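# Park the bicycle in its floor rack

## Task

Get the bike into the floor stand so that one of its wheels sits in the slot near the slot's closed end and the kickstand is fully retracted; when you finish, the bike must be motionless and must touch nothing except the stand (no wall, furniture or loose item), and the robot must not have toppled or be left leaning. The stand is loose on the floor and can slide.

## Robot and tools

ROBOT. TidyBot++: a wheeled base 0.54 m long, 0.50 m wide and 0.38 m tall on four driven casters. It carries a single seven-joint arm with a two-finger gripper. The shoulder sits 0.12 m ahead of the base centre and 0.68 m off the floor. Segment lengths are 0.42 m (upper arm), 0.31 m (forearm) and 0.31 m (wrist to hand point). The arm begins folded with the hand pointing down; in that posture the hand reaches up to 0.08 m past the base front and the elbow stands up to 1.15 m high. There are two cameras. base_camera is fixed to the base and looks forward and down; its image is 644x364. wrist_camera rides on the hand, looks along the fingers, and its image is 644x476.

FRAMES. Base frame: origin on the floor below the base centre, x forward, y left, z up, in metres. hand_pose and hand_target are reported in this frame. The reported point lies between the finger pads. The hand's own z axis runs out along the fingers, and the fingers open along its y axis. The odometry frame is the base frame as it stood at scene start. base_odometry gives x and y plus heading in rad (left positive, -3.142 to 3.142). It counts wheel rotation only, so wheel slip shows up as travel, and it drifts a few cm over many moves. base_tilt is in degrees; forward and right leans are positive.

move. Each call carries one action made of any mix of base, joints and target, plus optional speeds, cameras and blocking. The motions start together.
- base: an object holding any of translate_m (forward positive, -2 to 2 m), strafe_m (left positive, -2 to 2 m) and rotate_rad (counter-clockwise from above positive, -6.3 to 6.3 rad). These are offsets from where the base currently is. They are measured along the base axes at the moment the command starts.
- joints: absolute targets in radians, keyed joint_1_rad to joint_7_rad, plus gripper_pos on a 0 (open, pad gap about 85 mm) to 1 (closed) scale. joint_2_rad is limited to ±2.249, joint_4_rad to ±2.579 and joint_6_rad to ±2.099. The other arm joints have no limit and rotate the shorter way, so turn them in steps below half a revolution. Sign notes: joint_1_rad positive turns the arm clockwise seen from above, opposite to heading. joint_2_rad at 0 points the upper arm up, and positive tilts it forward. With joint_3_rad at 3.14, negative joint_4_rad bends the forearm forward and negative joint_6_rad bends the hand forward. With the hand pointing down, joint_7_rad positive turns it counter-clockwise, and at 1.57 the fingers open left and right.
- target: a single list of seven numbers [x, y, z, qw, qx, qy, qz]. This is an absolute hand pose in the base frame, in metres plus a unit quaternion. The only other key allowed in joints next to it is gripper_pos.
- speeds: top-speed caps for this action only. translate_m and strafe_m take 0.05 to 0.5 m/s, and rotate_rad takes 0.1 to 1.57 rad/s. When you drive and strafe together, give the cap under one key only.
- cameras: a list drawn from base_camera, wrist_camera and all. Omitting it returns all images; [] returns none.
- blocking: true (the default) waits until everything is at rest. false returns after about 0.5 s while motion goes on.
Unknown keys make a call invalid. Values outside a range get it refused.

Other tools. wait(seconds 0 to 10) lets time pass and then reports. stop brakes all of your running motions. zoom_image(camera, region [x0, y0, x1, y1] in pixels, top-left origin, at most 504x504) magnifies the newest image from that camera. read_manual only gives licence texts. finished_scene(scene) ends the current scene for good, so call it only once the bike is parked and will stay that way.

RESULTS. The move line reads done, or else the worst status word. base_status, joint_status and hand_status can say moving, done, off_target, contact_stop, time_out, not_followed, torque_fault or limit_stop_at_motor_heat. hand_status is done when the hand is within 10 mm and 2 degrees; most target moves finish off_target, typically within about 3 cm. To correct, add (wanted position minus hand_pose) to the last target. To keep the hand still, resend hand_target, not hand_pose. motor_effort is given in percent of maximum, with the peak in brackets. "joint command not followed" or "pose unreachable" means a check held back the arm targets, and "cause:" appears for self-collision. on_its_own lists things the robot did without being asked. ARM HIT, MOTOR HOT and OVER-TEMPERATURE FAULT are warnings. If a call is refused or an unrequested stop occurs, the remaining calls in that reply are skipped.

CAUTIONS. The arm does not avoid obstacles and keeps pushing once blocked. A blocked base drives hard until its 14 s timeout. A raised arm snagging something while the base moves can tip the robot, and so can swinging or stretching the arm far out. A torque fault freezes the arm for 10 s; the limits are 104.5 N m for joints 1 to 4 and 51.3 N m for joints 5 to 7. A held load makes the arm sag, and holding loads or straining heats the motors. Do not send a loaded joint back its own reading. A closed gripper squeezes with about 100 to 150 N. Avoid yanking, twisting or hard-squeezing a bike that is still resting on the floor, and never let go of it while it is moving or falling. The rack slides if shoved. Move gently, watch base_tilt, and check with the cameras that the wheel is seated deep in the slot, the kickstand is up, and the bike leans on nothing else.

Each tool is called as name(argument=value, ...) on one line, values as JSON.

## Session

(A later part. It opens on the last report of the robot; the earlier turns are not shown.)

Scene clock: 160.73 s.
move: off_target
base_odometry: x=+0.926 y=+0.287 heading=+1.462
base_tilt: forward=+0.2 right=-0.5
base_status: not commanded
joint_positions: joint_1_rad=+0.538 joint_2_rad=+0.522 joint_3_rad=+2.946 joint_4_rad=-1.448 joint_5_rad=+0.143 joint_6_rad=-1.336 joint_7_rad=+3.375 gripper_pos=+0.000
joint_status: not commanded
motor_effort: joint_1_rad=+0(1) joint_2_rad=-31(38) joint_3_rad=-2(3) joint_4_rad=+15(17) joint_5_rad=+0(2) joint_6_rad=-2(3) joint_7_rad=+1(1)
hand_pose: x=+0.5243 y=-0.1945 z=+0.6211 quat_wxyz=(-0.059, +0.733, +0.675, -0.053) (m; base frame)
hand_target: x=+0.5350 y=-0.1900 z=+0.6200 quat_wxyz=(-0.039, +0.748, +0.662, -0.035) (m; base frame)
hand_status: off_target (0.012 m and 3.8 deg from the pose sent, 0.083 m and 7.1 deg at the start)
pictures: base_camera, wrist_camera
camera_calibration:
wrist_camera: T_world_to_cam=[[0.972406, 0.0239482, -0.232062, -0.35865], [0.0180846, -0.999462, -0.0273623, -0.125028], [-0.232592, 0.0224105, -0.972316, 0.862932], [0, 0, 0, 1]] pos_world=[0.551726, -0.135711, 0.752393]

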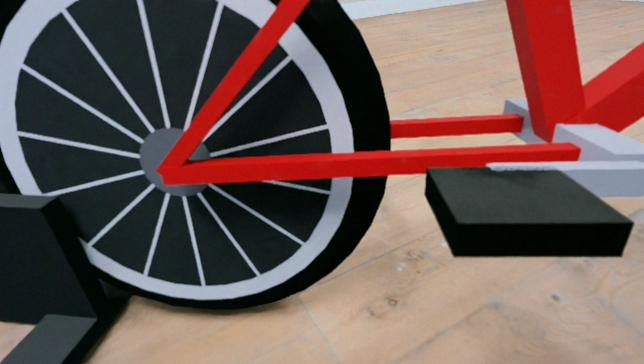

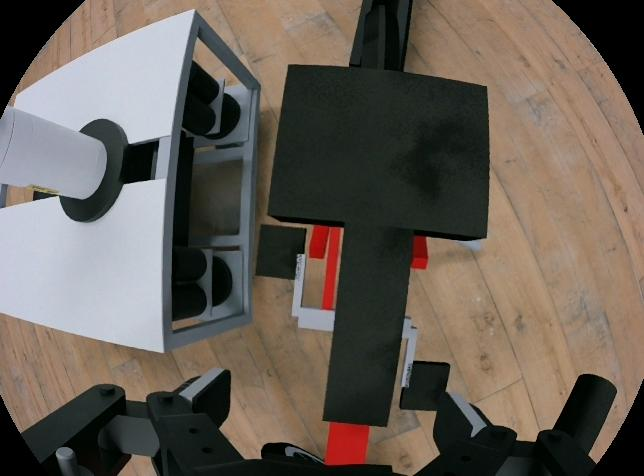

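move(target=[0.543, -0.178, 0.535, -0.031, 0.7483, 0.6621, -0.0275], cameras=["wrist_camera"])

Scene clock: 163.43 s.
move: off_target
base_odometry: x=+0.926 y=+0.287 heading=+1.462
base_tilt: forward=+0.2 right=-0.5
base_status: not commanded
joint_positions: joint_1_rad=+0.556 joint_2_rad=+0.612 joint_3_rad=+2.877 joint_4_rad=-1.598 joint_5_rad=+0.175 joint_6_rad=-1.088 joint_7_rad=+3.301 gripper_pos=+0.000
joint_status: not commanded
motor_effort: joint_1_rad=+0(1) joint_2_rad=-31(35) joint_3_rad=-3(3) joint_4_rad=+13(15) joint_5_rad=+1(1) joint_6_rad=-1(2) joint_7_rad=+1(1)
hand_pose: x=+0.5333 y=-0.1724 z=+0.5384 quat_wxyz=(-0.057, +0.732, +0.678, -0.033) (m; base frame)
hand_target: x=+0.5430 y=-0.1780 z=+0.5350 quat_wxyz=(-0.031, +0.748, +0.662, -0.027) (m; base frame)
hand_status: off_target (0.012 m and 4.0 deg from the pose sent, 0.090 m and 4.9 deg at the start)
pictures: wrist_camera
camera_calibration:
wrist_camera: T_world_to_cam=[[0.979266, 0.0323548, -0.199978, -0.406607], [0.0226504, -0.998461, -0.0506264, -0.0951594], [-0.201308, 0.0450471, -0.978492, 0.774726], [0, 0, 0, 1]] pos_world=[0.55629, -0.116756, 0.671933]

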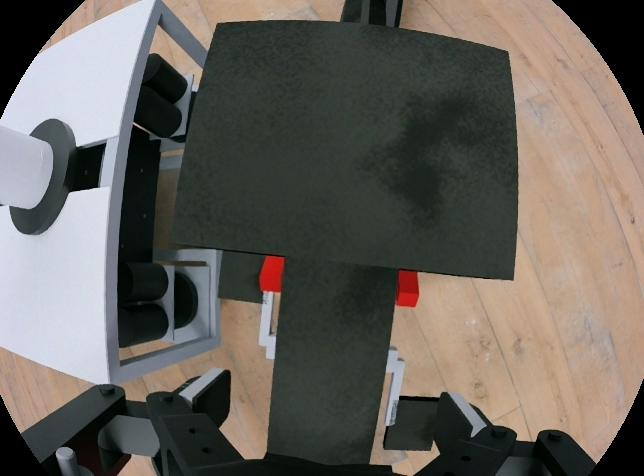

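move(target=[0.541, -0.178, 0.51, -0.031, 0.7483, 0.6621, -0.0275], cameras=["wrist_camera"])

move(joints={"gripper_pos": 1.0})

Scene clock: 164.70 s.
move: off_target
base_odometry: x=+0.926 y=+0.287 heading=+1.462
base_tilt: forward=+0.2 right=-0.5
base_status: not commanded
joint_positions: joint_1_rad=+0.569 joint_2_rad=+0.641 joint_3_rad=+2.858 joint_4_rad=-1.631 joint_5_rad=+0.208 joint_6_rad=-1.017 joint_7_rad=+3.272 gripper_pos=+0.000
joint_status: not commanded
motor_effort: joint_1_rad=+0(1) joint_2_rad=-32(34) joint_3_rad=-3(4) joint_4_rad=+14(14) joint_5_rad=+0(2) joint_6_rad=-1(2) joint_7_rad=+1(1)
hand_pose: x=+0.5351 y=-0.1743 z=+0.5165 quat_wxyz=(-0.049, +0.733, +0.678, -0.032) (m; base frame)
hand_target: x=+0.5410 y=-0.1780 z=+0.5100 quat_wxyz=(-0.031, +0.748, +0.662, -0.027) (m; base frame)
hand_status: off_target (0.010 m and 3.3 deg from the pose sent, 0.030 m and 4.0 deg at the start)
pictures: wrist_camera
camera_calibration:
wrist_camera: T_world_to_cam=[[0.981777, 0.029089, -0.187799, -0.420892], [0.0216387, -0.9989, -0.0416007, -0.102379], [-0.188802, 0.0367789, -0.981326, 0.747039], [0, 0, 0, 1]] pos_world=[0.556481, -0.117498, 0.649787]

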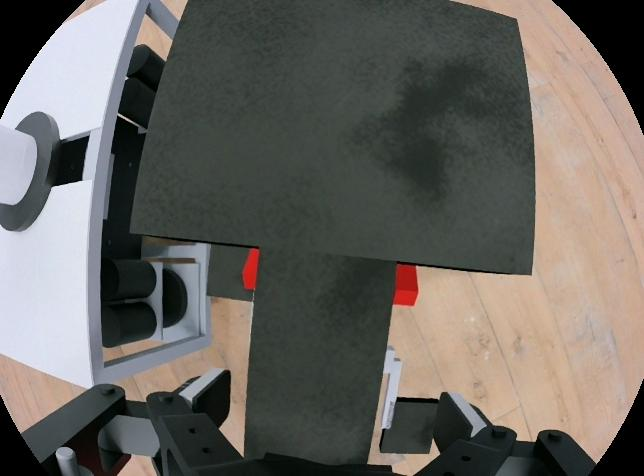

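Scene clock: 165.80 s.
move: off_target
base_odometry: x=+0.926 y=+0.287 heading=+1.462
base_tilt: forward=+0.2 right=-0.5
base_status: not commanded
joint_positions: joint_1_rad=+0.573 joint_2_rad=+0.641 joint_3_rad=+2.857 joint_4_rad=-1.637 joint_5_rad=+0.213 joint_6_rad=-1.016 joint_7_rad=+3.271 gripper_pos=+0.572
joint_status: gripper_pos off_target (ended at +0.572, target +1.000)
motor_effort: joint_1_rad=+1(3) joint_2_rad=-31(33) joint_3_rad=-4(5) joint_4_rad=+14(17) joint_5_rad=+0(2) joint_6_rad=+3(5) joint_7_rad=+1(1)
hand_pose: x=+0.5316 y=-0.1754 z=+0.5156 quat_wxyz=(-0.050, +0.733, +0.677, -0.034) (m; base frame)
hand_target: x=+0.5410 y=-0.1780 z=+0.5100 quat_wxyz=(-0.031, +0.748, +0.662, -0.027) (m; base frame)
hand_status: not commanded
pictures: base_camera, wrist_camera
camera_calibration:
wrist_camera: T_world_to_cam=[[0.980781, 0.0289372, -0.192952, -0.414475], [0.0214981, -0.998947, -0.0405376, -0.103984], [-0.193922, 0.0356104, -0.98037, 0.74752], [0, 0, 0, 1]] pos_world=[0.553705, -0.118501, 0.648658]

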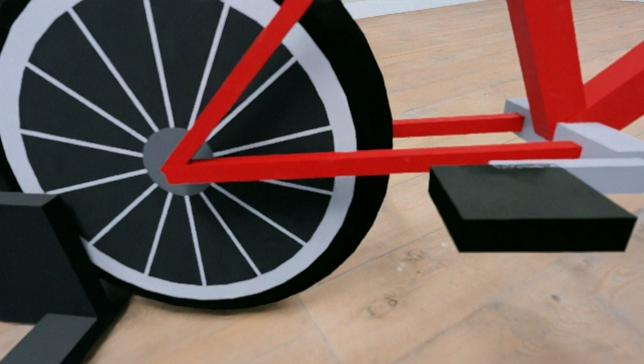

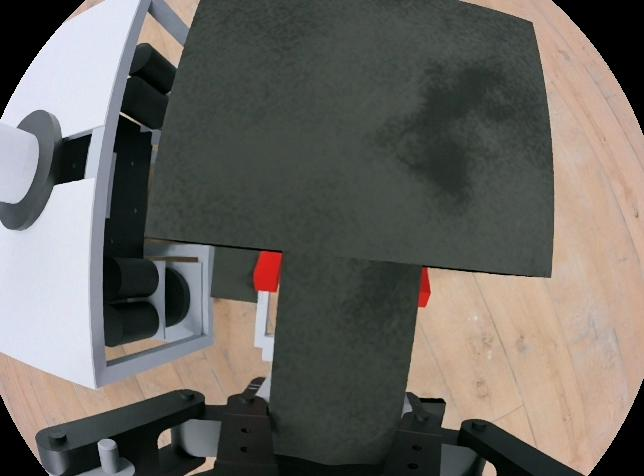

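move(target=[0.515, -0.175, 0.62, 0.0, 0.7489, 0.6626, 0.0], cameras=[])

move(target=[0.525, -0.178, 0.68, 0.0392, 0.7479, 0.6617, 0.0347])

Scene clock: 168.10 s.
move: off_target
base_odometry: x=+0.926 y=+0.287 heading=+1.462
base_tilt: forward=+0.2 right=-0.5
base_status: not commanded
joint_positions: joint_1_rad=+0.556 joint_2_rad=+0.592 joint_3_rad=+2.920 joint_4_rad=-1.701 joint_5_rad=+0.127 joint_6_rad=-1.012 joint_7_rad=+3.309 gripper_pos=+0.574
joint_status: not commanded
motor_effort: joint_1_rad=+4(4) joint_2_rad=-62(64) joint_3_rad=-3(5) joint_4_rad=+23(24) joint_5_rad=-2(2) joint_6_rad=-19(19) joint_7_rad=-2(2)
hand_pose: x=+0.5066 y=-0.1642 z=+0.5210 quat_wxyz=(-0.069, +0.746, +0.661, -0.027) (m; base frame)
hand_target: x=+0.5150 y=-0.1750 z=+0.6200 quat_wxyz=(+0.000, +0.749, +0.663, +0.000) (m; base frame)
hand_status: off_target (0.100 m and 8.5 deg from the pose sent, 0.106 m and 7.4 deg at the start)
pictures: none
No camera images: "cameras" was empty.

Scene clock: 169.23 s.
move: off_target
base_odometry: x=+0.926 y=+0.287 heading=+1.462
base_tilt: forward=+0.2 right=-0.5
base_status: not commanded
joint_positions: joint_1_rad=+0.520 joint_2_rad=+0.566 joint_3_rad=+3.011 joint_4_rad=-1.704 joint_5_rad=+0.040 joint_6_rad=-1.015 joint_7_rad=+3.371 gripper_pos=+0.574
joint_status: not commanded
motor_effort: joint_1_rad=+2(5) joint_2_rad=-79(79) joint_3_rad=-3(4) joint_4_rad=+35(36) joint_5_rad=-1(3) joint_6_rad=-16(20) joint_7_rad=+0(2)
hand_pose: x=+0.5061 y=-0.1665 z=+0.5290 quat_wxyz=(-0.070, +0.757, +0.650, -0.014) (m; base frame)
hand_target: x=+0.5250 y=-0.1780 z=+0.6800 quat_wxyz=(+0.039, +0.748, +0.662, +0.035) (m; base frame)
hand_status: off_target (0.153 m and 13.8 deg from the pose sent, 0.161 m and 14.3 deg at the start)
pictures: base_camera, wrist_camera
camera_calibration:
wrist_camera: T_world_to_cam=[[0.980637, -0.0359249, -0.192512, -0.398042], [-0.0543348, -0.994347, -0.0912195, -0.0280455], [-0.188147, 0.0999133, -0.977046, 0.761431], [0, 0, 0, 1]] pos_world=[0.532072, -0.118264, 0.664766]

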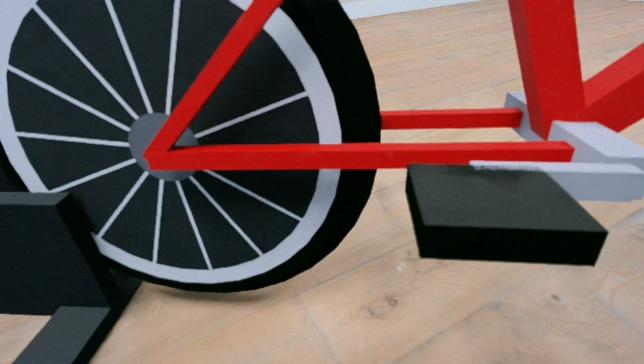

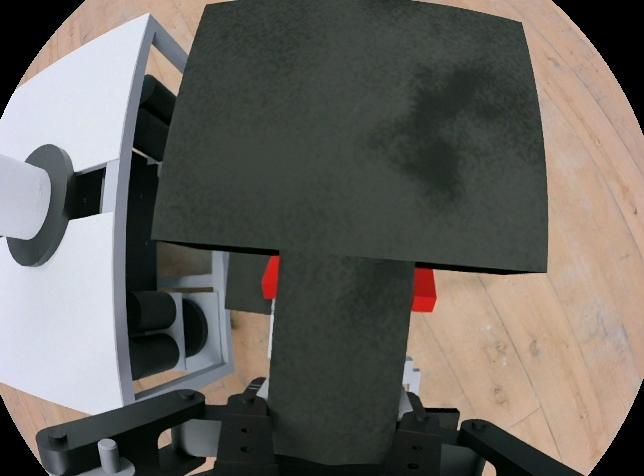

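move(target=[0.525, -0.17, 0.705, 0.0392, 0.7479, 0.6617, 0.0347], cameras=["base_camera"])

move(base={"strafe_m": 0.12, "translate_m": 0.012}, speeds={"strafe_m": 0.2})

Scene clock: 171.33 s.
move: off_target
base_odometry: x=+0.926 y=+0.287 heading=+1.462
base_tilt: forward=+0.2 right=-0.5
base_status: not commanded
joint_positions: joint_1_rad=+0.492 joint_2_rad=+0.559 joint_3_rad=+3.046 joint_4_rad=-1.680 joint_5_rad=+0.020 joint_6_rad=-1.070 joint_7_rad=+3.372 gripper_pos=+0.574
joint_status: not commanded
motor_effort: joint_1_rad=+1(3) joint_2_rad=-81(83) joint_3_rad=-3(5) joint_4_rad=+36(38) joint_5_rad=+1(2) joint_6_rad=-18(18) joint_7_rad=+1(1)
hand_pose: x=+0.5029 y=-0.1638 z=+0.5382 quat_wxyz=(-0.081, +0.760, +0.644, -0.022) (m; base frame)
hand_target: x=+0.5250 y=-0.1700 z=+0.7050 quat_wxyz=(+0.039, +0.748, +0.662, +0.035) (m; base frame)
hand_status: off_target (0.168 m and 15.5 deg from the pose sent, 0.177 m and 13.8 deg at the start)
pictures: base_camera

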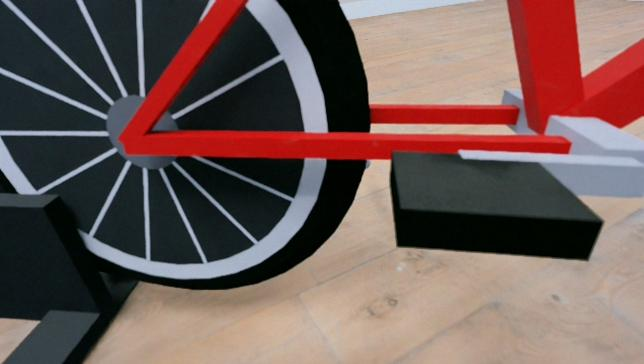

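Scene clock: 172.83 s.
move: done
base_odometry: x=+0.808 y=+0.312 heading=+1.462
base_tilt: forward=+0.3 right=-0.5
base_status: done
joint_positions: joint_1_rad=+0.513 joint_2_rad=+0.558 joint_3_rad=+3.091 joint_4_rad=-1.681 joint_5_rad=+0.011 joint_6_rad=-1.094 joint_7_rad=+3.386 gripper_pos=+0.574
joint_status: not commanded
motor_effort: joint_1_rad=-5(8) joint_2_rad=-82(84) joint_3_rad=-9(11) joint_4_rad=+36(42) joint_5_rad=-2(9) joint_6_rad=-18(20) joint_7_rad=+5(8)
hand_pose: x=+0.4855 y=-0.1836 z=+0.5389 quat_wxyz=(-0.090, +0.776, +0.624, -0.032) (m; base frame)
hand_target: x=+0.5250 y=-0.1700 z=+0.7050 quat_wxyz=(+0.039, +0.748, +0.662, +0.035) (m; base frame)
hand_status: not commanded
pictures: base_camera, wrist_camera
camera_calibration:
wrist_camera: T_world_to_cam=[[0.964414, -0.0953448, -0.246607, -0.350427], [-0.120953, -0.988493, -0.0908379, -0.0119937], [-0.235108, 0.117433, -0.964849, 0.788407], [0, 0, 0, 1]] pos_world=[0.521867, -0.137852, 0.673187]

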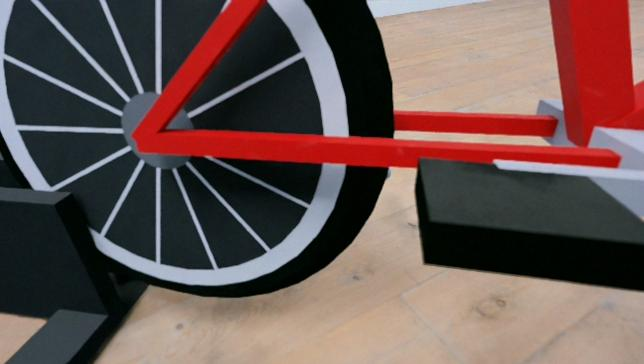

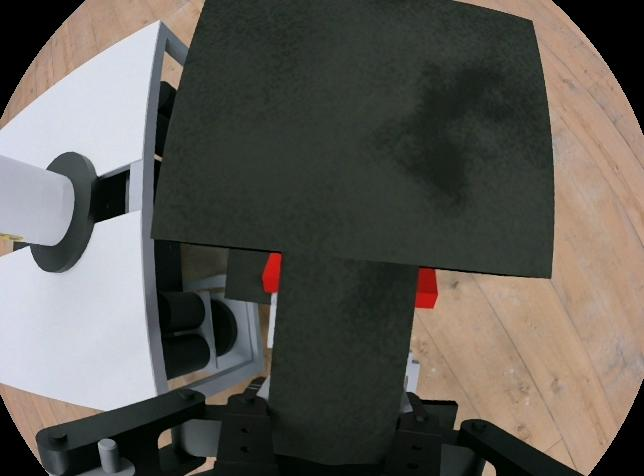

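zoom_image(camera="base_camera", region=[0, 130, 260, 364])

Scaled by 1.938.

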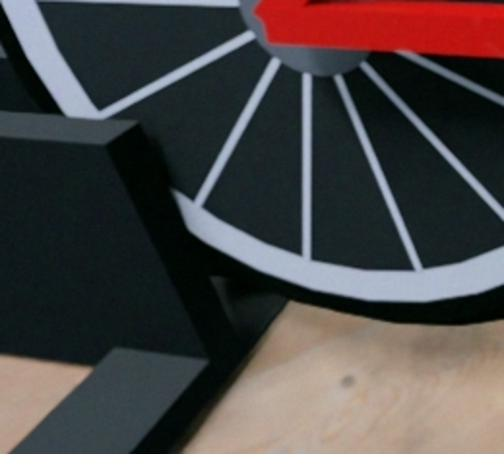

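move(base={"strafe_m": -0.08, "translate_m": 0.01}, speeds={"strafe_m": 0.2})

Scene clock: 177.53 s.
move: done
base_odometry: x=+0.889 y=+0.313 heading=+1.462
base_tilt: forward=+0.3 right=-0.5
base_status: done
joint_positions: joint_1_rad=+0.489 joint_2_rad=+0.543 joint_3_rad=+3.080 joint_4_rad=-1.670 joint_5_rad=+0.001 joint_6_rad=-1.103 joint_7_rad=+3.403 gripper_pos=+0.574
joint_status: not commanded
motor_effort: joint_1_rad=+0(4) joint_2_rad=-78(82) joint_3_rad=-4(8) joint_4_rad=+36(40) joint_5_rad=-2(6) joint_6_rad=-18(25) joint_7_rad=+1(6)
hand_pose: x=+0.4971 y=-0.1705 z=+0.5482 quat_wxyz=(-0.085, +0.762, +0.642, -0.023) (m; base frame)
hand_target: x=+0.5250 y=-0.1700 z=+0.7050 quat_wxyz=(+0.039, +0.748, +0.662, +0.035) (m; base frame)
hand_status: not commanded
pictures: base_camera, wrist_camera
camera_calibration:
wrist_camera: T_world_to_cam=[[0.973001, -0.0517113, -0.224933, -0.366819], [-0.0757218, -0.992156, -0.0994592, -0.015221], [-0.218026, 0.113806, -0.969285, 0.791914], [0, 0, 0, 1]] pos_world=[0.528421, -0.124195, 0.683566]

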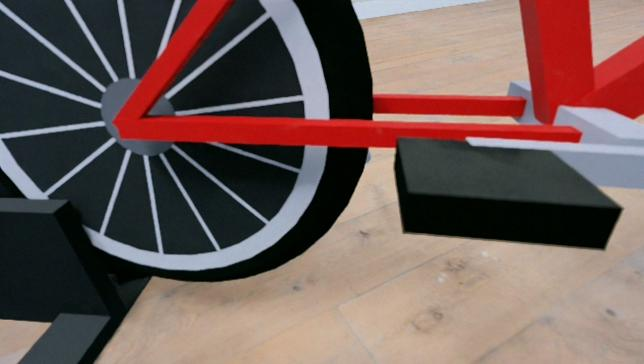

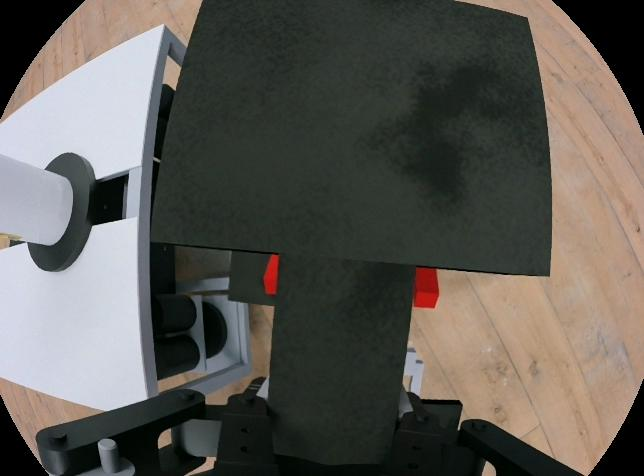

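move(target=[0.5, -0.17, 0.72, 0.1042, 0.7416, 0.6562, 0.0922])

zoom_image(camera="base_camera", region=[0, 130, 260, 364])

Scene clock: 180.90 s.
move: off_target
base_odometry: x=+0.889 y=+0.313 heading=+1.462
base_tilt: forward=+0.3 right=-0.5
base_status: not commanded
joint_positions: joint_1_rad=+0.403 joint_2_rad=+0.332 joint_3_rad=+3.280 joint_4_rad=-1.900 joint_5_rad=-0.096 joint_6_rad=-1.028 joint_7_rad=+3.501 gripper_pos=+0.575
joint_status: not commanded
motor_effort: joint_1_rad=-3(4) joint_2_rad=-69(82) joint_3_rad=-3(4) joint_4_rad=+43(46) joint_5_rad=-3(4) joint_6_rad=-9(21) joint_7_rad=+3(6)
hand_pose: x=+0.4325 y=-0.1591 z=+0.5776 quat_wxyz=(-0.060, +0.782, +0.620, -0.003) (m; base frame)
hand_target: x=+0.5000 y=-0.1700 z=+0.7200 quat_wxyz=(+0.104, +0.742, +0.656, +0.092) (m; base frame)
hand_status: off_target (0.158 m and 22.6 deg from the pose sent, 0.172 m and 25.6 deg at the start)
pictures: base_camera, wrist_camera
camera_calibration:
wrist_camera: T_world_to_cam=[[0.979527, -0.114872, -0.165319, -0.344099], [-0.130794, -0.98742, -0.0888563, 0.0125739], [-0.153032, 0.10866, -0.982229, 0.783595], [0, 0, 0, 1]] pos_world=[0.458614, -0.112257, 0.713901]

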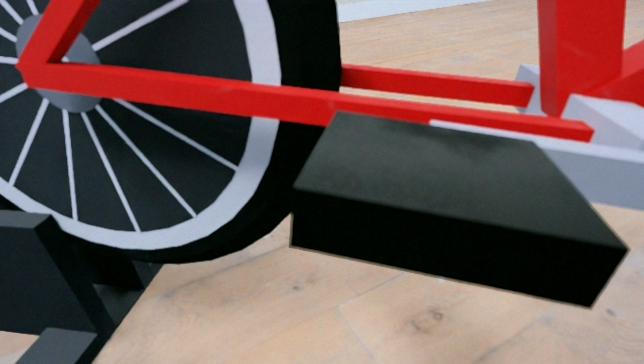

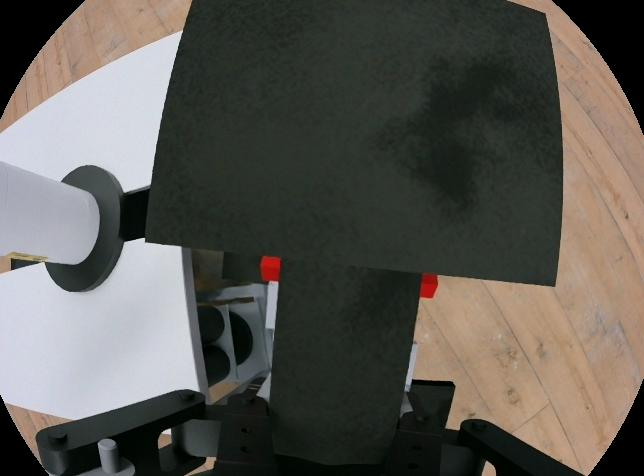

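Scaled by 1.938.

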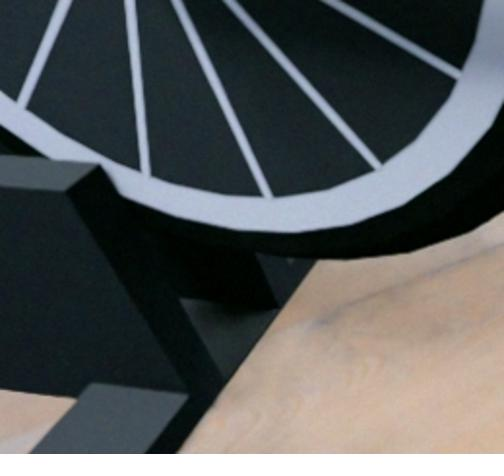

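move(base={"strafe_m": 0.15, "translate_m": -0.02}, speeds={"strafe_m": 0.15})

zoom_image(camera="base_camera", region=[0, 130, 260, 364])

Scene clock: 183.53 s.
move: done
base_odometry: x=+0.738 y=+0.310 heading=+1.462
base_tilt: forward=+0.3 right=-0.5
base_status: done
joint_positions: joint_1_rad=+0.395 joint_2_rad=+0.334 joint_3_rad=+3.293 joint_4_rad=-1.906 joint_5_rad=-0.108 joint_6_rad=-1.017 joint_7_rad=+3.510 gripper_pos=+0.575
joint_status: not commanded
motor_effort: joint_1_rad=-5(7) joint_2_rad=-69(71) joint_3_rad=-4(5) joint_4_rad=+41(45) joint_5_rad=-4(6) joint_6_rad=-7(13) joint_7_rad=+5(7)
hand_pose: x=+0.4338 y=-0.1590 z=+0.5756 quat_wxyz=(-0.058, +0.783, +0.619, +0.001) (m; base frame)
hand_target: x=+0.5000 y=-0.1700 z=+0.7200 quat_wxyz=(+0.104, +0.742, +0.656, +0.092) (m; base frame)
hand_status: not commanded
pictures: base_camera, wrist_camera
camera_calibration:
wrist_camera: T_world_to_cam=[[0.980284, -0.118148, -0.158378, -0.350508], [-0.133694, -0.986802, -0.0913633, 0.0154786], [-0.145494, 0.110736, -0.983142, 0.779366], [0, 0, 0, 1]] pos_world=[0.45906, -0.112442, 0.71213]

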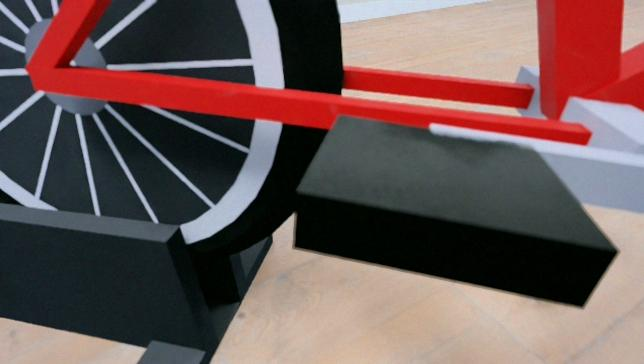

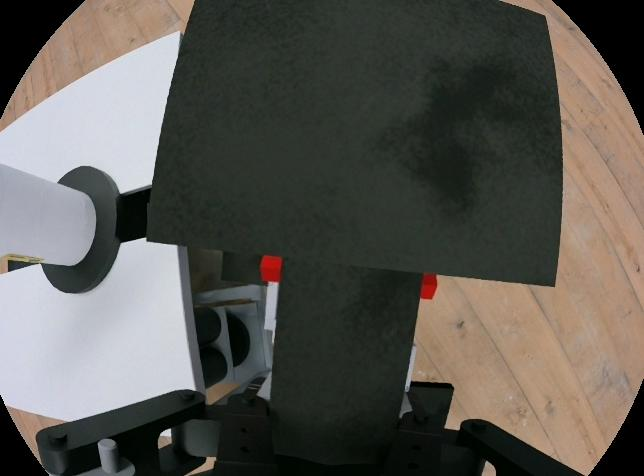

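Scaled by 1.938.

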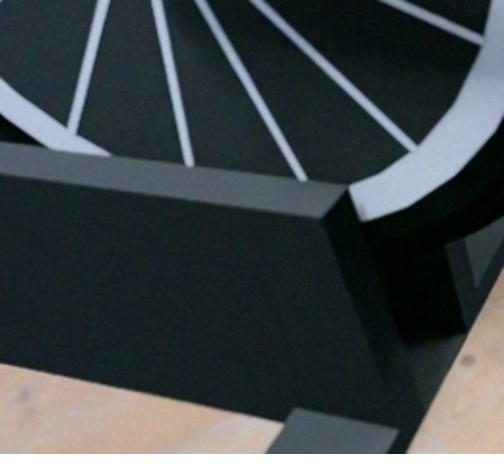

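move(base={"strafe_m": 0.17, "translate_m": 0.04}, speeds={"strafe_m": 0.15})

zoom_image(camera="base_camera", region=[0, 0, 364, 364])

Scene clock: 186.70 s.
move: done
base_odometry: x=+0.573 y=+0.368 heading=+1.462
base_tilt: forward=+0.2 right=-0.5
base_status: done
joint_positions: joint_1_rad=+0.391 joint_2_rad=+0.335 joint_3_rad=+3.301 joint_4_rad=-1.906 joint_5_rad=-0.113 joint_6_rad=-1.014 joint_7_rad=+3.517 gripper_pos=+0.575
joint_status: not commanded
motor_effort: joint_1_rad=-3(8) joint_2_rad=-68(70) joint_3_rad=-2(7) joint_4_rad=+42(46) joint_5_rad=-3(8) joint_6_rad=-8(11) joint_7_rad=+4(7)
hand_pose: x=+0.4342 y=-0.1599 z=+0.5754 quat_wxyz=(-0.057, +0.784, +0.618, +0.002) (m; base frame)
hand_target: x=+0.5000 y=-0.1700 z=+0.7200 quat_wxyz=(+0.104, +0.742, +0.656, +0.092) (m; base frame)
hand_status: not commanded
pictures: base_camera, wrist_camera
camera_calibration:
wrist_camera: T_world_to_cam=[[0.980568, -0.119213, -0.155802, -0.352821], [-0.134562, -0.986629, -0.0919622, 0.0153452], [-0.142756, 0.11114, -0.983498, 0.778394], [0, 0, 0, 1]] pos_world=[0.45915, -0.113432, 0.71199]

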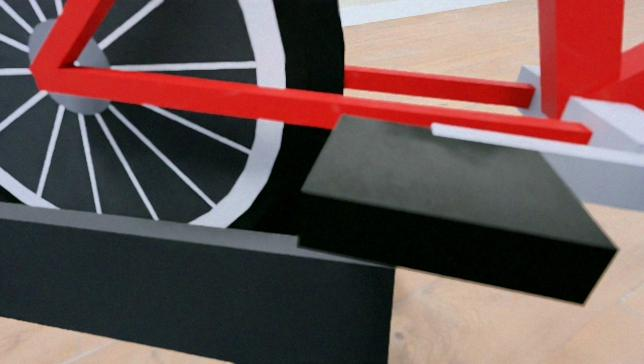

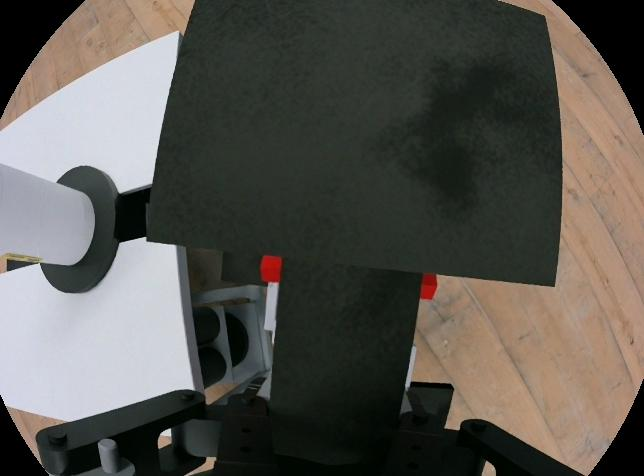

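Scaled by 1.385.

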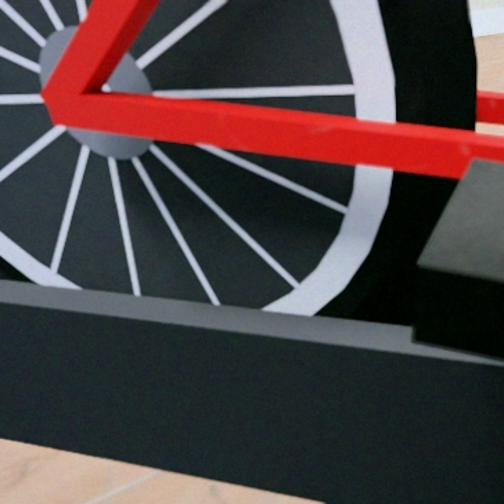

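move(base={"strafe_m": 0.04, "translate_m": 0.011}, speeds={"strafe_m": 0.15})

Scene clock: 188.90 s.
move: done
base_odometry: x=+0.534 y=+0.383 heading=+1.462
base_tilt: forward=+0.2 right=-0.5
base_status: done
joint_positions: joint_1_rad=+0.388 joint_2_rad=+0.336 joint_3_rad=+3.304 joint_4_rad=-1.908 joint_5_rad=-0.118 joint_6_rad=-1.013 joint_7_rad=+3.522 gripper_pos=+0.575
joint_status: not commanded
motor_effort: joint_1_rad=-3(9) joint_2_rad=-68(71) joint_3_rad=-3(7) joint_4_rad=+40(46) joint_5_rad=-4(8) joint_6_rad=-9(12) joint_7_rad=+4(7)
hand_pose: x=+0.4346 y=-0.1586 z=+0.5746 quat_wxyz=(-0.058, +0.783, +0.619, +0.003) (m; base frame)
hand_target: x=+0.5000 y=-0.1700 z=+0.7200 quat_wxyz=(+0.104, +0.742, +0.656, +0.092) (m; base frame)
hand_status: not commanded
pictures: base_camera, wrist_camera
camera_calibration:
wrist_camera: T_world_to_cam=[[0.980998, -0.116787, -0.154932, -0.353485], [-0.132533, -0.986568, -0.0954964, 0.0178457], [-0.141698, 0.114215, -0.983299, 0.77744], [0, 0, 0, 1]] pos_world=[0.459295, -0.112472, 0.711394]

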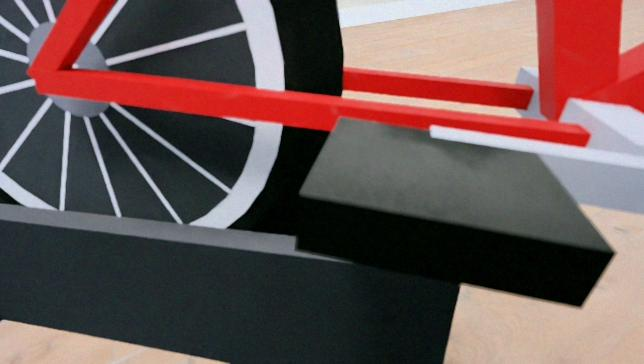

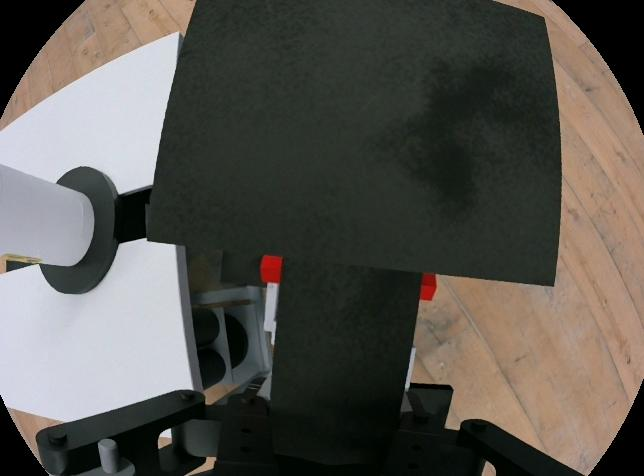

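move(target=[0.495, -0.17, 0.65, 0.0984, 0.7416, 0.6562, 0.0922])

Scene clock: 192.53 s.
move: off_target
base_odometry: x=+0.534 y=+0.383 heading=+1.462
base_tilt: forward=+0.2 right=-0.5
base_status: not commanded
joint_positions: joint_1_rad=+0.484 joint_2_rad=+0.345 joint_3_rad=+3.171 joint_4_rad=-2.015 joint_5_rad=-0.119 joint_6_rad=-0.854 joint_7_rad=+3.550 gripper_pos=+0.575
joint_status: not commanded
motor_effort: joint_1_rad=+2(4) joint_2_rad=-60(69) joint_3_rad=+0(3) joint_4_rad=+34(42) joint_5_rad=-4(5) joint_6_rad=-5(9) joint_7_rad=+1(4)
hand_pose: x=+0.4315 y=-0.1435 z=+0.5450 quat_wxyz=(-0.046, +0.768, +0.638, +0.025) (m; base frame)
hand_target: x=+0.4950 y=-0.1700 z=+0.6500 quat_wxyz=(+0.098, +0.742, +0.657, +0.092) (m; base frame)
hand_status: off_target (0.126 m and 18.7 deg from the pose sent, 0.097 m and 21.7 deg at the start)
pictures: base_camera, wrist_camera
camera_calibration:
wrist_camera: T_world_to_cam=[[0.99193, -0.0708461, -0.105142, -0.37846], [-0.0824545, -0.990448, -0.110514, 0.015438], [-0.0963086, 0.118291, -0.988297, 0.729906], [0, 0, 0, 1]] pos_world=[0.446975, -0.0978634, 0.683279]

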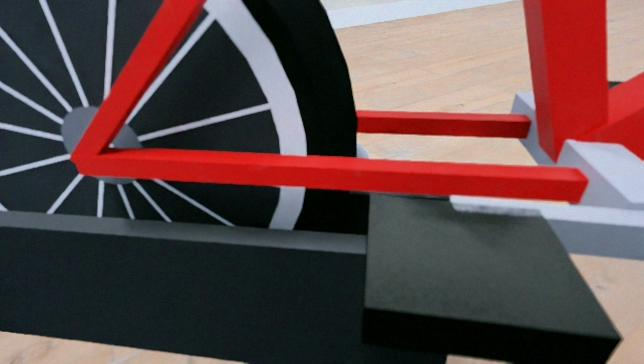

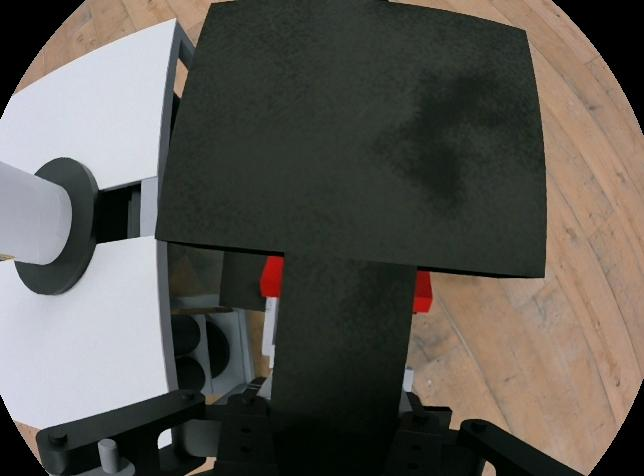

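move(target=[0.495, -0.165, 0.585, 0.052, 0.7476, 0.6606, 0.046])

Scene clock: 194.40 s.
move: off_target
base_odometry: x=+0.534 y=+0.383 heading=+1.462
base_tilt: forward=+0.2 right=-0.5
base_status: not commanded
joint_positions: joint_1_rad=+0.638 joint_2_rad=+0.414 joint_3_rad=+2.937 joint_4_rad=-2.002 joint_5_rad=+0.005 joint_6_rad=-0.803 joint_7_rad=+3.467 gripper_pos=+0.575
joint_status: not commanded
motor_effort: joint_1_rad=-1(2) joint_2_rad=-45(60) joint_3_rad=-4(6) joint_4_rad=+23(35) joint_5_rad=+0(5) joint_6_rad=-3(9) joint_7_rad=+2(4)
hand_pose: x=+0.4425 y=-0.1414 z=+0.5257 quat_wxyz=(-0.047, +0.747, +0.663, +0.023) (m; base frame)
hand_target: x=+0.4950 y=-0.1650 z=+0.5850 quat_wxyz=(+0.052, +0.748, +0.661, +0.046) (m; base frame)
hand_status: off_target (0.083 m and 11.7 deg from the pose sent, 0.078 m and 12.0 deg at the start)
pictures: base_camera, wrist_camera
camera_calibration:
wrist_camera: T_world_to_cam=[[0.994302, -0.00473782, -0.106498, -0.382311], [-0.0165271, -0.993784, -0.110091, -0.0135191], [-0.105315, 0.111224, -0.988199, 0.714577], [0, 0, 0, 1]] pos_world=[0.455164, -0.0947243, 0.663941]

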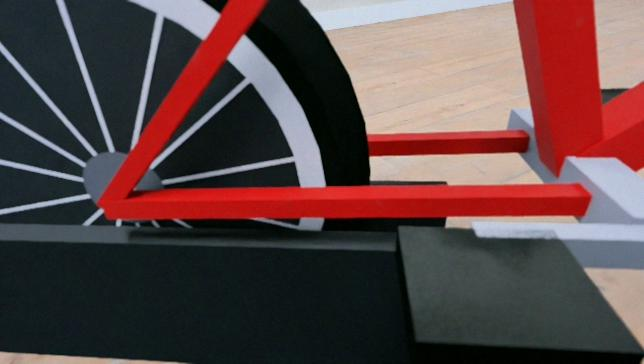

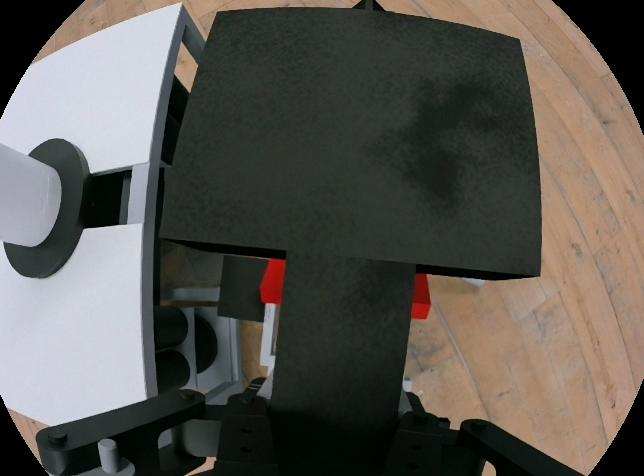

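zoom_image(camera="base_camera", region=[320, 120, 644, 364])

Scaled by 1.556.

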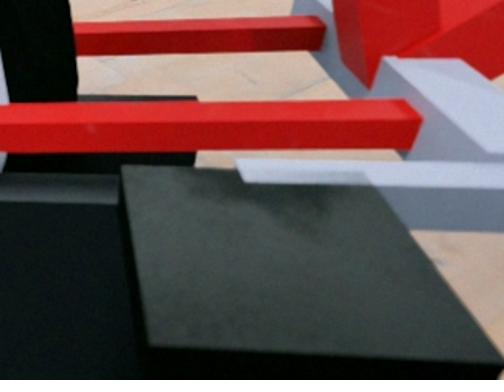

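move(target=[0.49, -0.16, 0.545, 0.026, 0.7484, 0.6619, 0.023])

Scene clock: 197.30 s.
move: off_target
base_odometry: x=+0.534 y=+0.383 heading=+1.462
base_tilt: forward=+0.2 right=-0.5
base_status: not commanded
joint_positions: joint_1_rad=+0.667 joint_2_rad=+0.429 joint_3_rad=+2.849 joint_4_rad=-1.990 joint_5_rad=+0.107 joint_6_rad=-0.803 joint_7_rad=+3.343 gripper_pos=+0.575
joint_status: not commanded
motor_effort: joint_1_rad=-1(2) joint_2_rad=-31(45) joint_3_rad=-4(5) joint_4_rad=+17(23) joint_5_rad=+2(4) joint_6_rad=+2(4) joint_7_rad=+3(3)
hand_pose: x=+0.4478 y=-0.1424 z=+0.5248 quat_wxyz=(-0.037, +0.747, +0.664, +0.006) (m; base frame)
hand_target: x=+0.4900 y=-0.1600 z=+0.5450 quat_wxyz=(+0.026, +0.749, +0.662, +0.023) (m; base frame)
hand_status: off_target (0.050 m and 7.5 deg from the pose sent, 0.055 m and 8.4 deg at the start)
pictures: base_camera, wrist_camera
camera_calibration:
wrist_camera: T_world_to_cam=[[0.993091, -0.00740465, -0.11711, -0.381956], [-0.0159875, -0.997239, -0.0725205, -0.0349387], [-0.11625, 0.0738918, -0.990468, 0.715105], [0, 0, 0, 1]] pos_world=[0.46189, -0.0905108, 0.661023]

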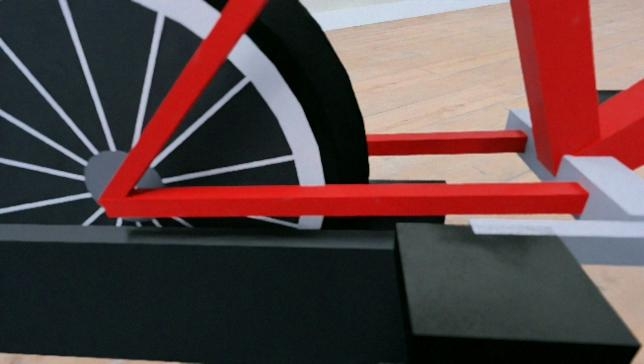

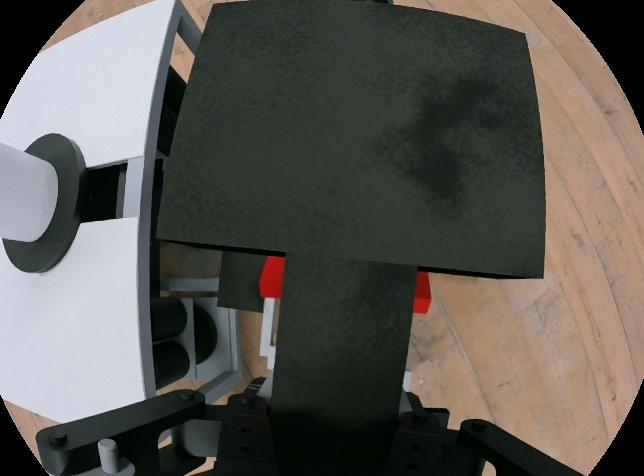

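move(base={"strafe_m": 0.06, "translate_m": 0.006}, speeds={"strafe_m": 0.1})

Scene clock: 199.33 s.
move: done
base_odometry: x=+0.475 y=+0.395 heading=+1.462
base_tilt: forward=+0.2 right=-0.5
base_status: done
joint_positions: joint_1_rad=+0.726 joint_2_rad=+0.435 joint_3_rad=+2.867 joint_4_rad=-1.975 joint_5_rad=+0.172 joint_6_rad=-0.803 joint_7_rad=+3.333 gripper_pos=+0.575
joint_status: not commanded
motor_effort: joint_1_rad=-10(11) joint_2_rad=-31(33) joint_3_rad=-12(15) joint_4_rad=+17(19) joint_5_rad=-4(7) joint_6_rad=+5(7) joint_7_rad=+3(4)
hand_pose: x=+0.4365 y=-0.1846 z=+0.5247 quat_wxyz=(-0.021, +0.760, +0.649, -0.014) (m; base frame)
hand_target: x=+0.4900 y=-0.1600 z=+0.5450 quat_wxyz=(+0.026, +0.749, +0.662, +0.023) (m; base frame)
hand_status: not commanded
pictures: base_camera, wrist_camera
camera_calibration:
wrist_camera: T_world_to_cam=[[0.990746, -0.0522566, -0.125267, -0.374027], [-0.055357, -0.998237, -0.0213961, -0.0871015], [-0.123928, 0.0281325, -0.991892, 0.712438], [0, 0, 0, 1]] pos_world=[0.454036, -0.126536, 0.657944]

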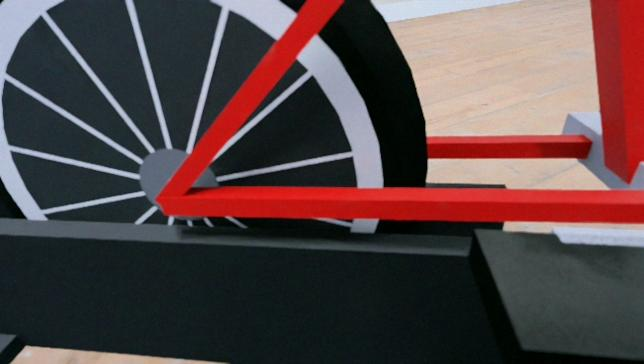

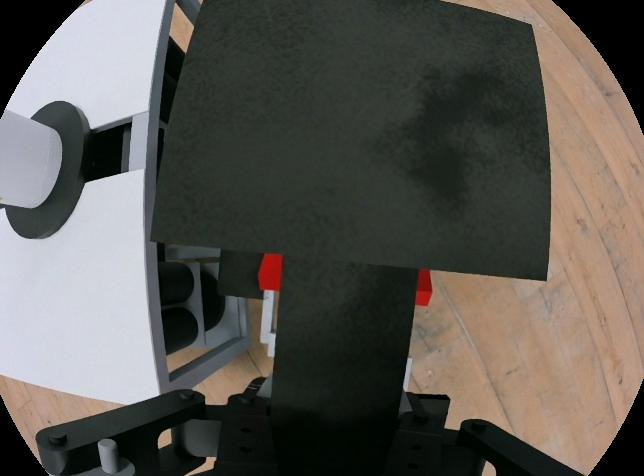

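move(target=[0.485, -0.16, 0.62, 0.052, 0.7476, 0.6606, 0.046], cameras=["base_camera"])

move(base={"strafe_m": 0.05, "translate_m": 0.006}, speeds={"strafe_m": 0.3})

Scene clock: 202.73 s.
move: off_target
base_odometry: x=+0.475 y=+0.395 heading=+1.462
base_tilt: forward=+0.2 right=-0.5
base_status: not commanded
joint_positions: joint_1_rad=+0.573 joint_2_rad=+0.417 joint_3_rad=+3.051 joint_4_rad=-1.978 joint_5_rad=+0.039 joint_6_rad=-0.814 joint_7_rad=+3.397 gripper_pos=+0.575
joint_status: not commanded
motor_effort: joint_1_rad=-4(9) joint_2_rad=-55(56) joint_3_rad=-8(12) joint_4_rad=+30(32) joint_5_rad=-5(6) joint_6_rad=-3(6) joint_7_rad=+2(3)
hand_pose: x=+0.4378 y=-0.1718 z=+0.5261 quat_wxyz=(-0.032, +0.775, +0.631, -0.009) (m; base frame)
hand_target: x=+0.4850 y=-0.1600 z=+0.6200 quat_wxyz=(+0.052, +0.748, +0.661, +0.046) (m; base frame)
hand_status: off_target (0.106 m and 12.4 deg from the pose sent, 0.110 m and 11.0 deg at the start)
pictures: base_camera

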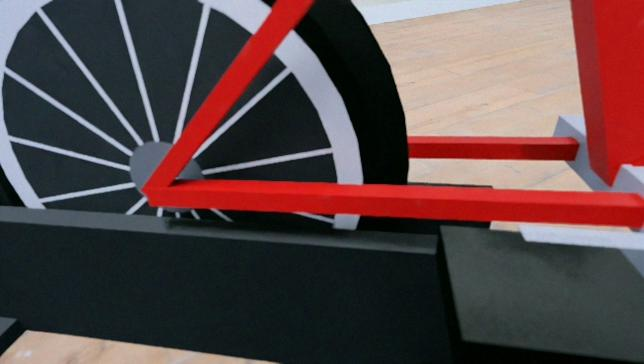

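Scene clock: 203.73 s.
move: done
base_odometry: x=+0.426 y=+0.407 heading=+1.462
base_tilt: forward=+0.2 right=-0.5
base_status: done
joint_positions: joint_1_rad=+0.590 joint_2_rad=+0.410 joint_3_rad=+3.088 joint_4_rad=-1.987 joint_5_rad=-0.005 joint_6_rad=-0.835 joint_7_rad=+3.405 gripper_pos=+0.575
joint_status: not commanded
motor_effort: joint_1_rad=-9(11) joint_2_rad=-55(57) joint_3_rad=-12(13) joint_4_rad=+30(33) joint_5_rad=-2(10) joint_6_rad=-5(9) joint_7_rad=+8(9)
hand_pose: x=+0.4237 y=-0.1765 z=+0.5270 quat_wxyz=(-0.046, +0.798, +0.601, -0.005) (m; base frame)
hand_target: x=+0.4850 y=-0.1600 z=+0.6200 quat_wxyz=(+0.052, +0.748, +0.661, +0.046) (m; base frame)
hand_status: not commanded
pictures: base_camera, wrist_camera
camera_calibration:
wrist_camera: T_world_to_cam=[[0.974319, -0.16689, -0.151163, -0.360242], [-0.178191, -0.98188, -0.0644917, -0.00198855], [-0.137661, 0.0897715, -0.986403, 0.72671], [0, 0, 0, 1]] pos_world=[0.450677, -0.127311, 0.662245]

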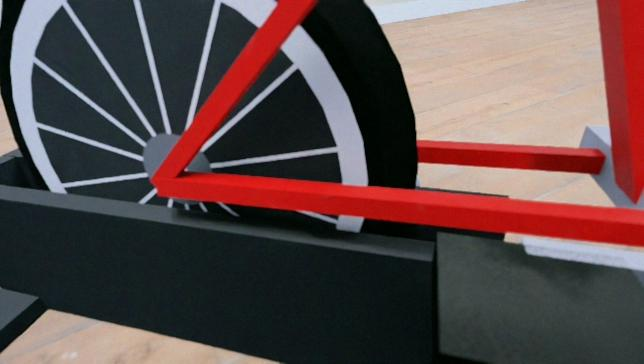

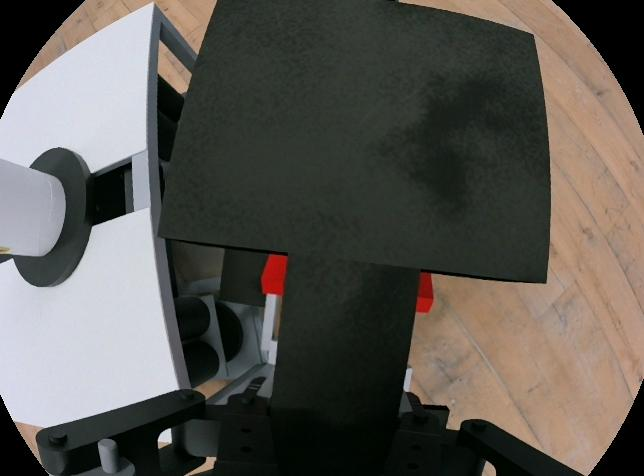

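zoom_image(camera="base_camera", region=[0, 60, 240, 364])

Scaled by 1.658.

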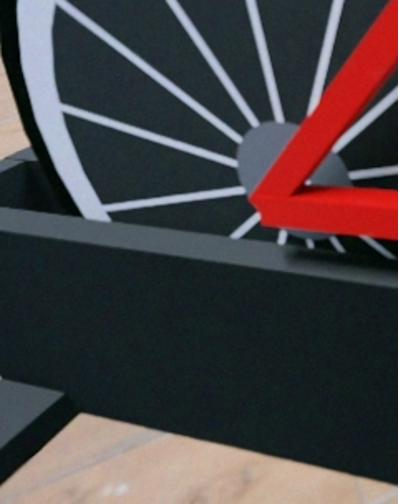

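move(target=[0.495, -0.17, 0.69, 0.1042, 0.7416, 0.6562, 0.0922])

Scene clock: 207.40 s.
move: off_target
base_odometry: x=+0.426 y=+0.407 heading=+1.462
base_tilt: forward=+0.2 right=-0.5
base_status: not commanded
joint_positions: joint_1_rad=+0.432 joint_2_rad=+0.389 joint_3_rad=+3.259 joint_4_rad=-1.987 joint_5_rad=-0.097 joint_6_rad=-0.852 joint_7_rad=+3.520 gripper_pos=+0.575
joint_status: not commanded
motor_effort: joint_1_rad=-4(10) joint_2_rad=-74(75) joint_3_rad=-2(12) joint_4_rad=+41(41) joint_5_rad=-1(2) joint_6_rad=-8(9) joint_7_rad=+3(8)
hand_pose: x=+0.4305 y=-0.1664 z=+0.5345 quat_wxyz=(-0.043, +0.783, +0.620, -0.001) (m; base frame)
hand_target: x=+0.4950 y=-0.1700 z=+0.6900 quat_wxyz=(+0.104, +0.742, +0.656, +0.092) (m; base frame)
hand_status: off_target (0.168 m and 21.0 deg from the pose sent, 0.178 m and 22.5 deg at the start)
pictures: base_camera, wrist_camera
camera_calibration:
wrist_camera: T_world_to_cam=[[0.983065, -0.118757, -0.139568, -0.366023], [-0.129269, -0.989219, -0.0688084, -0.0103316], [-0.129892, 0.0856851, -0.987819, 0.730944], [0, 0, 0, 1]] pos_world=[0.453433, -0.116319, 0.670245]

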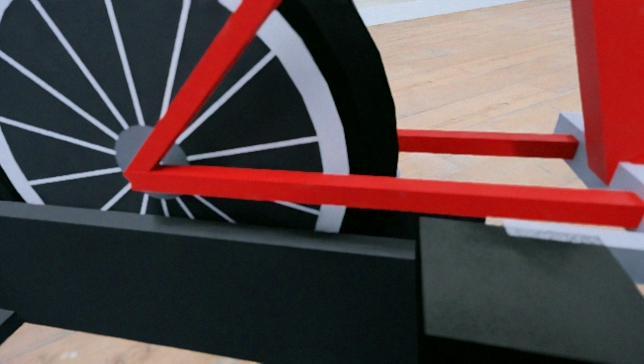

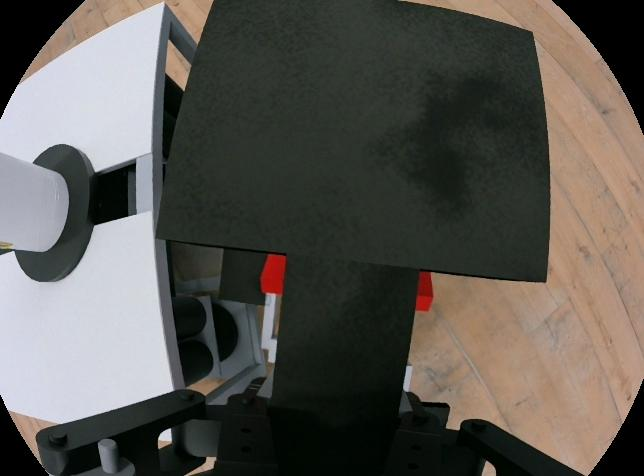

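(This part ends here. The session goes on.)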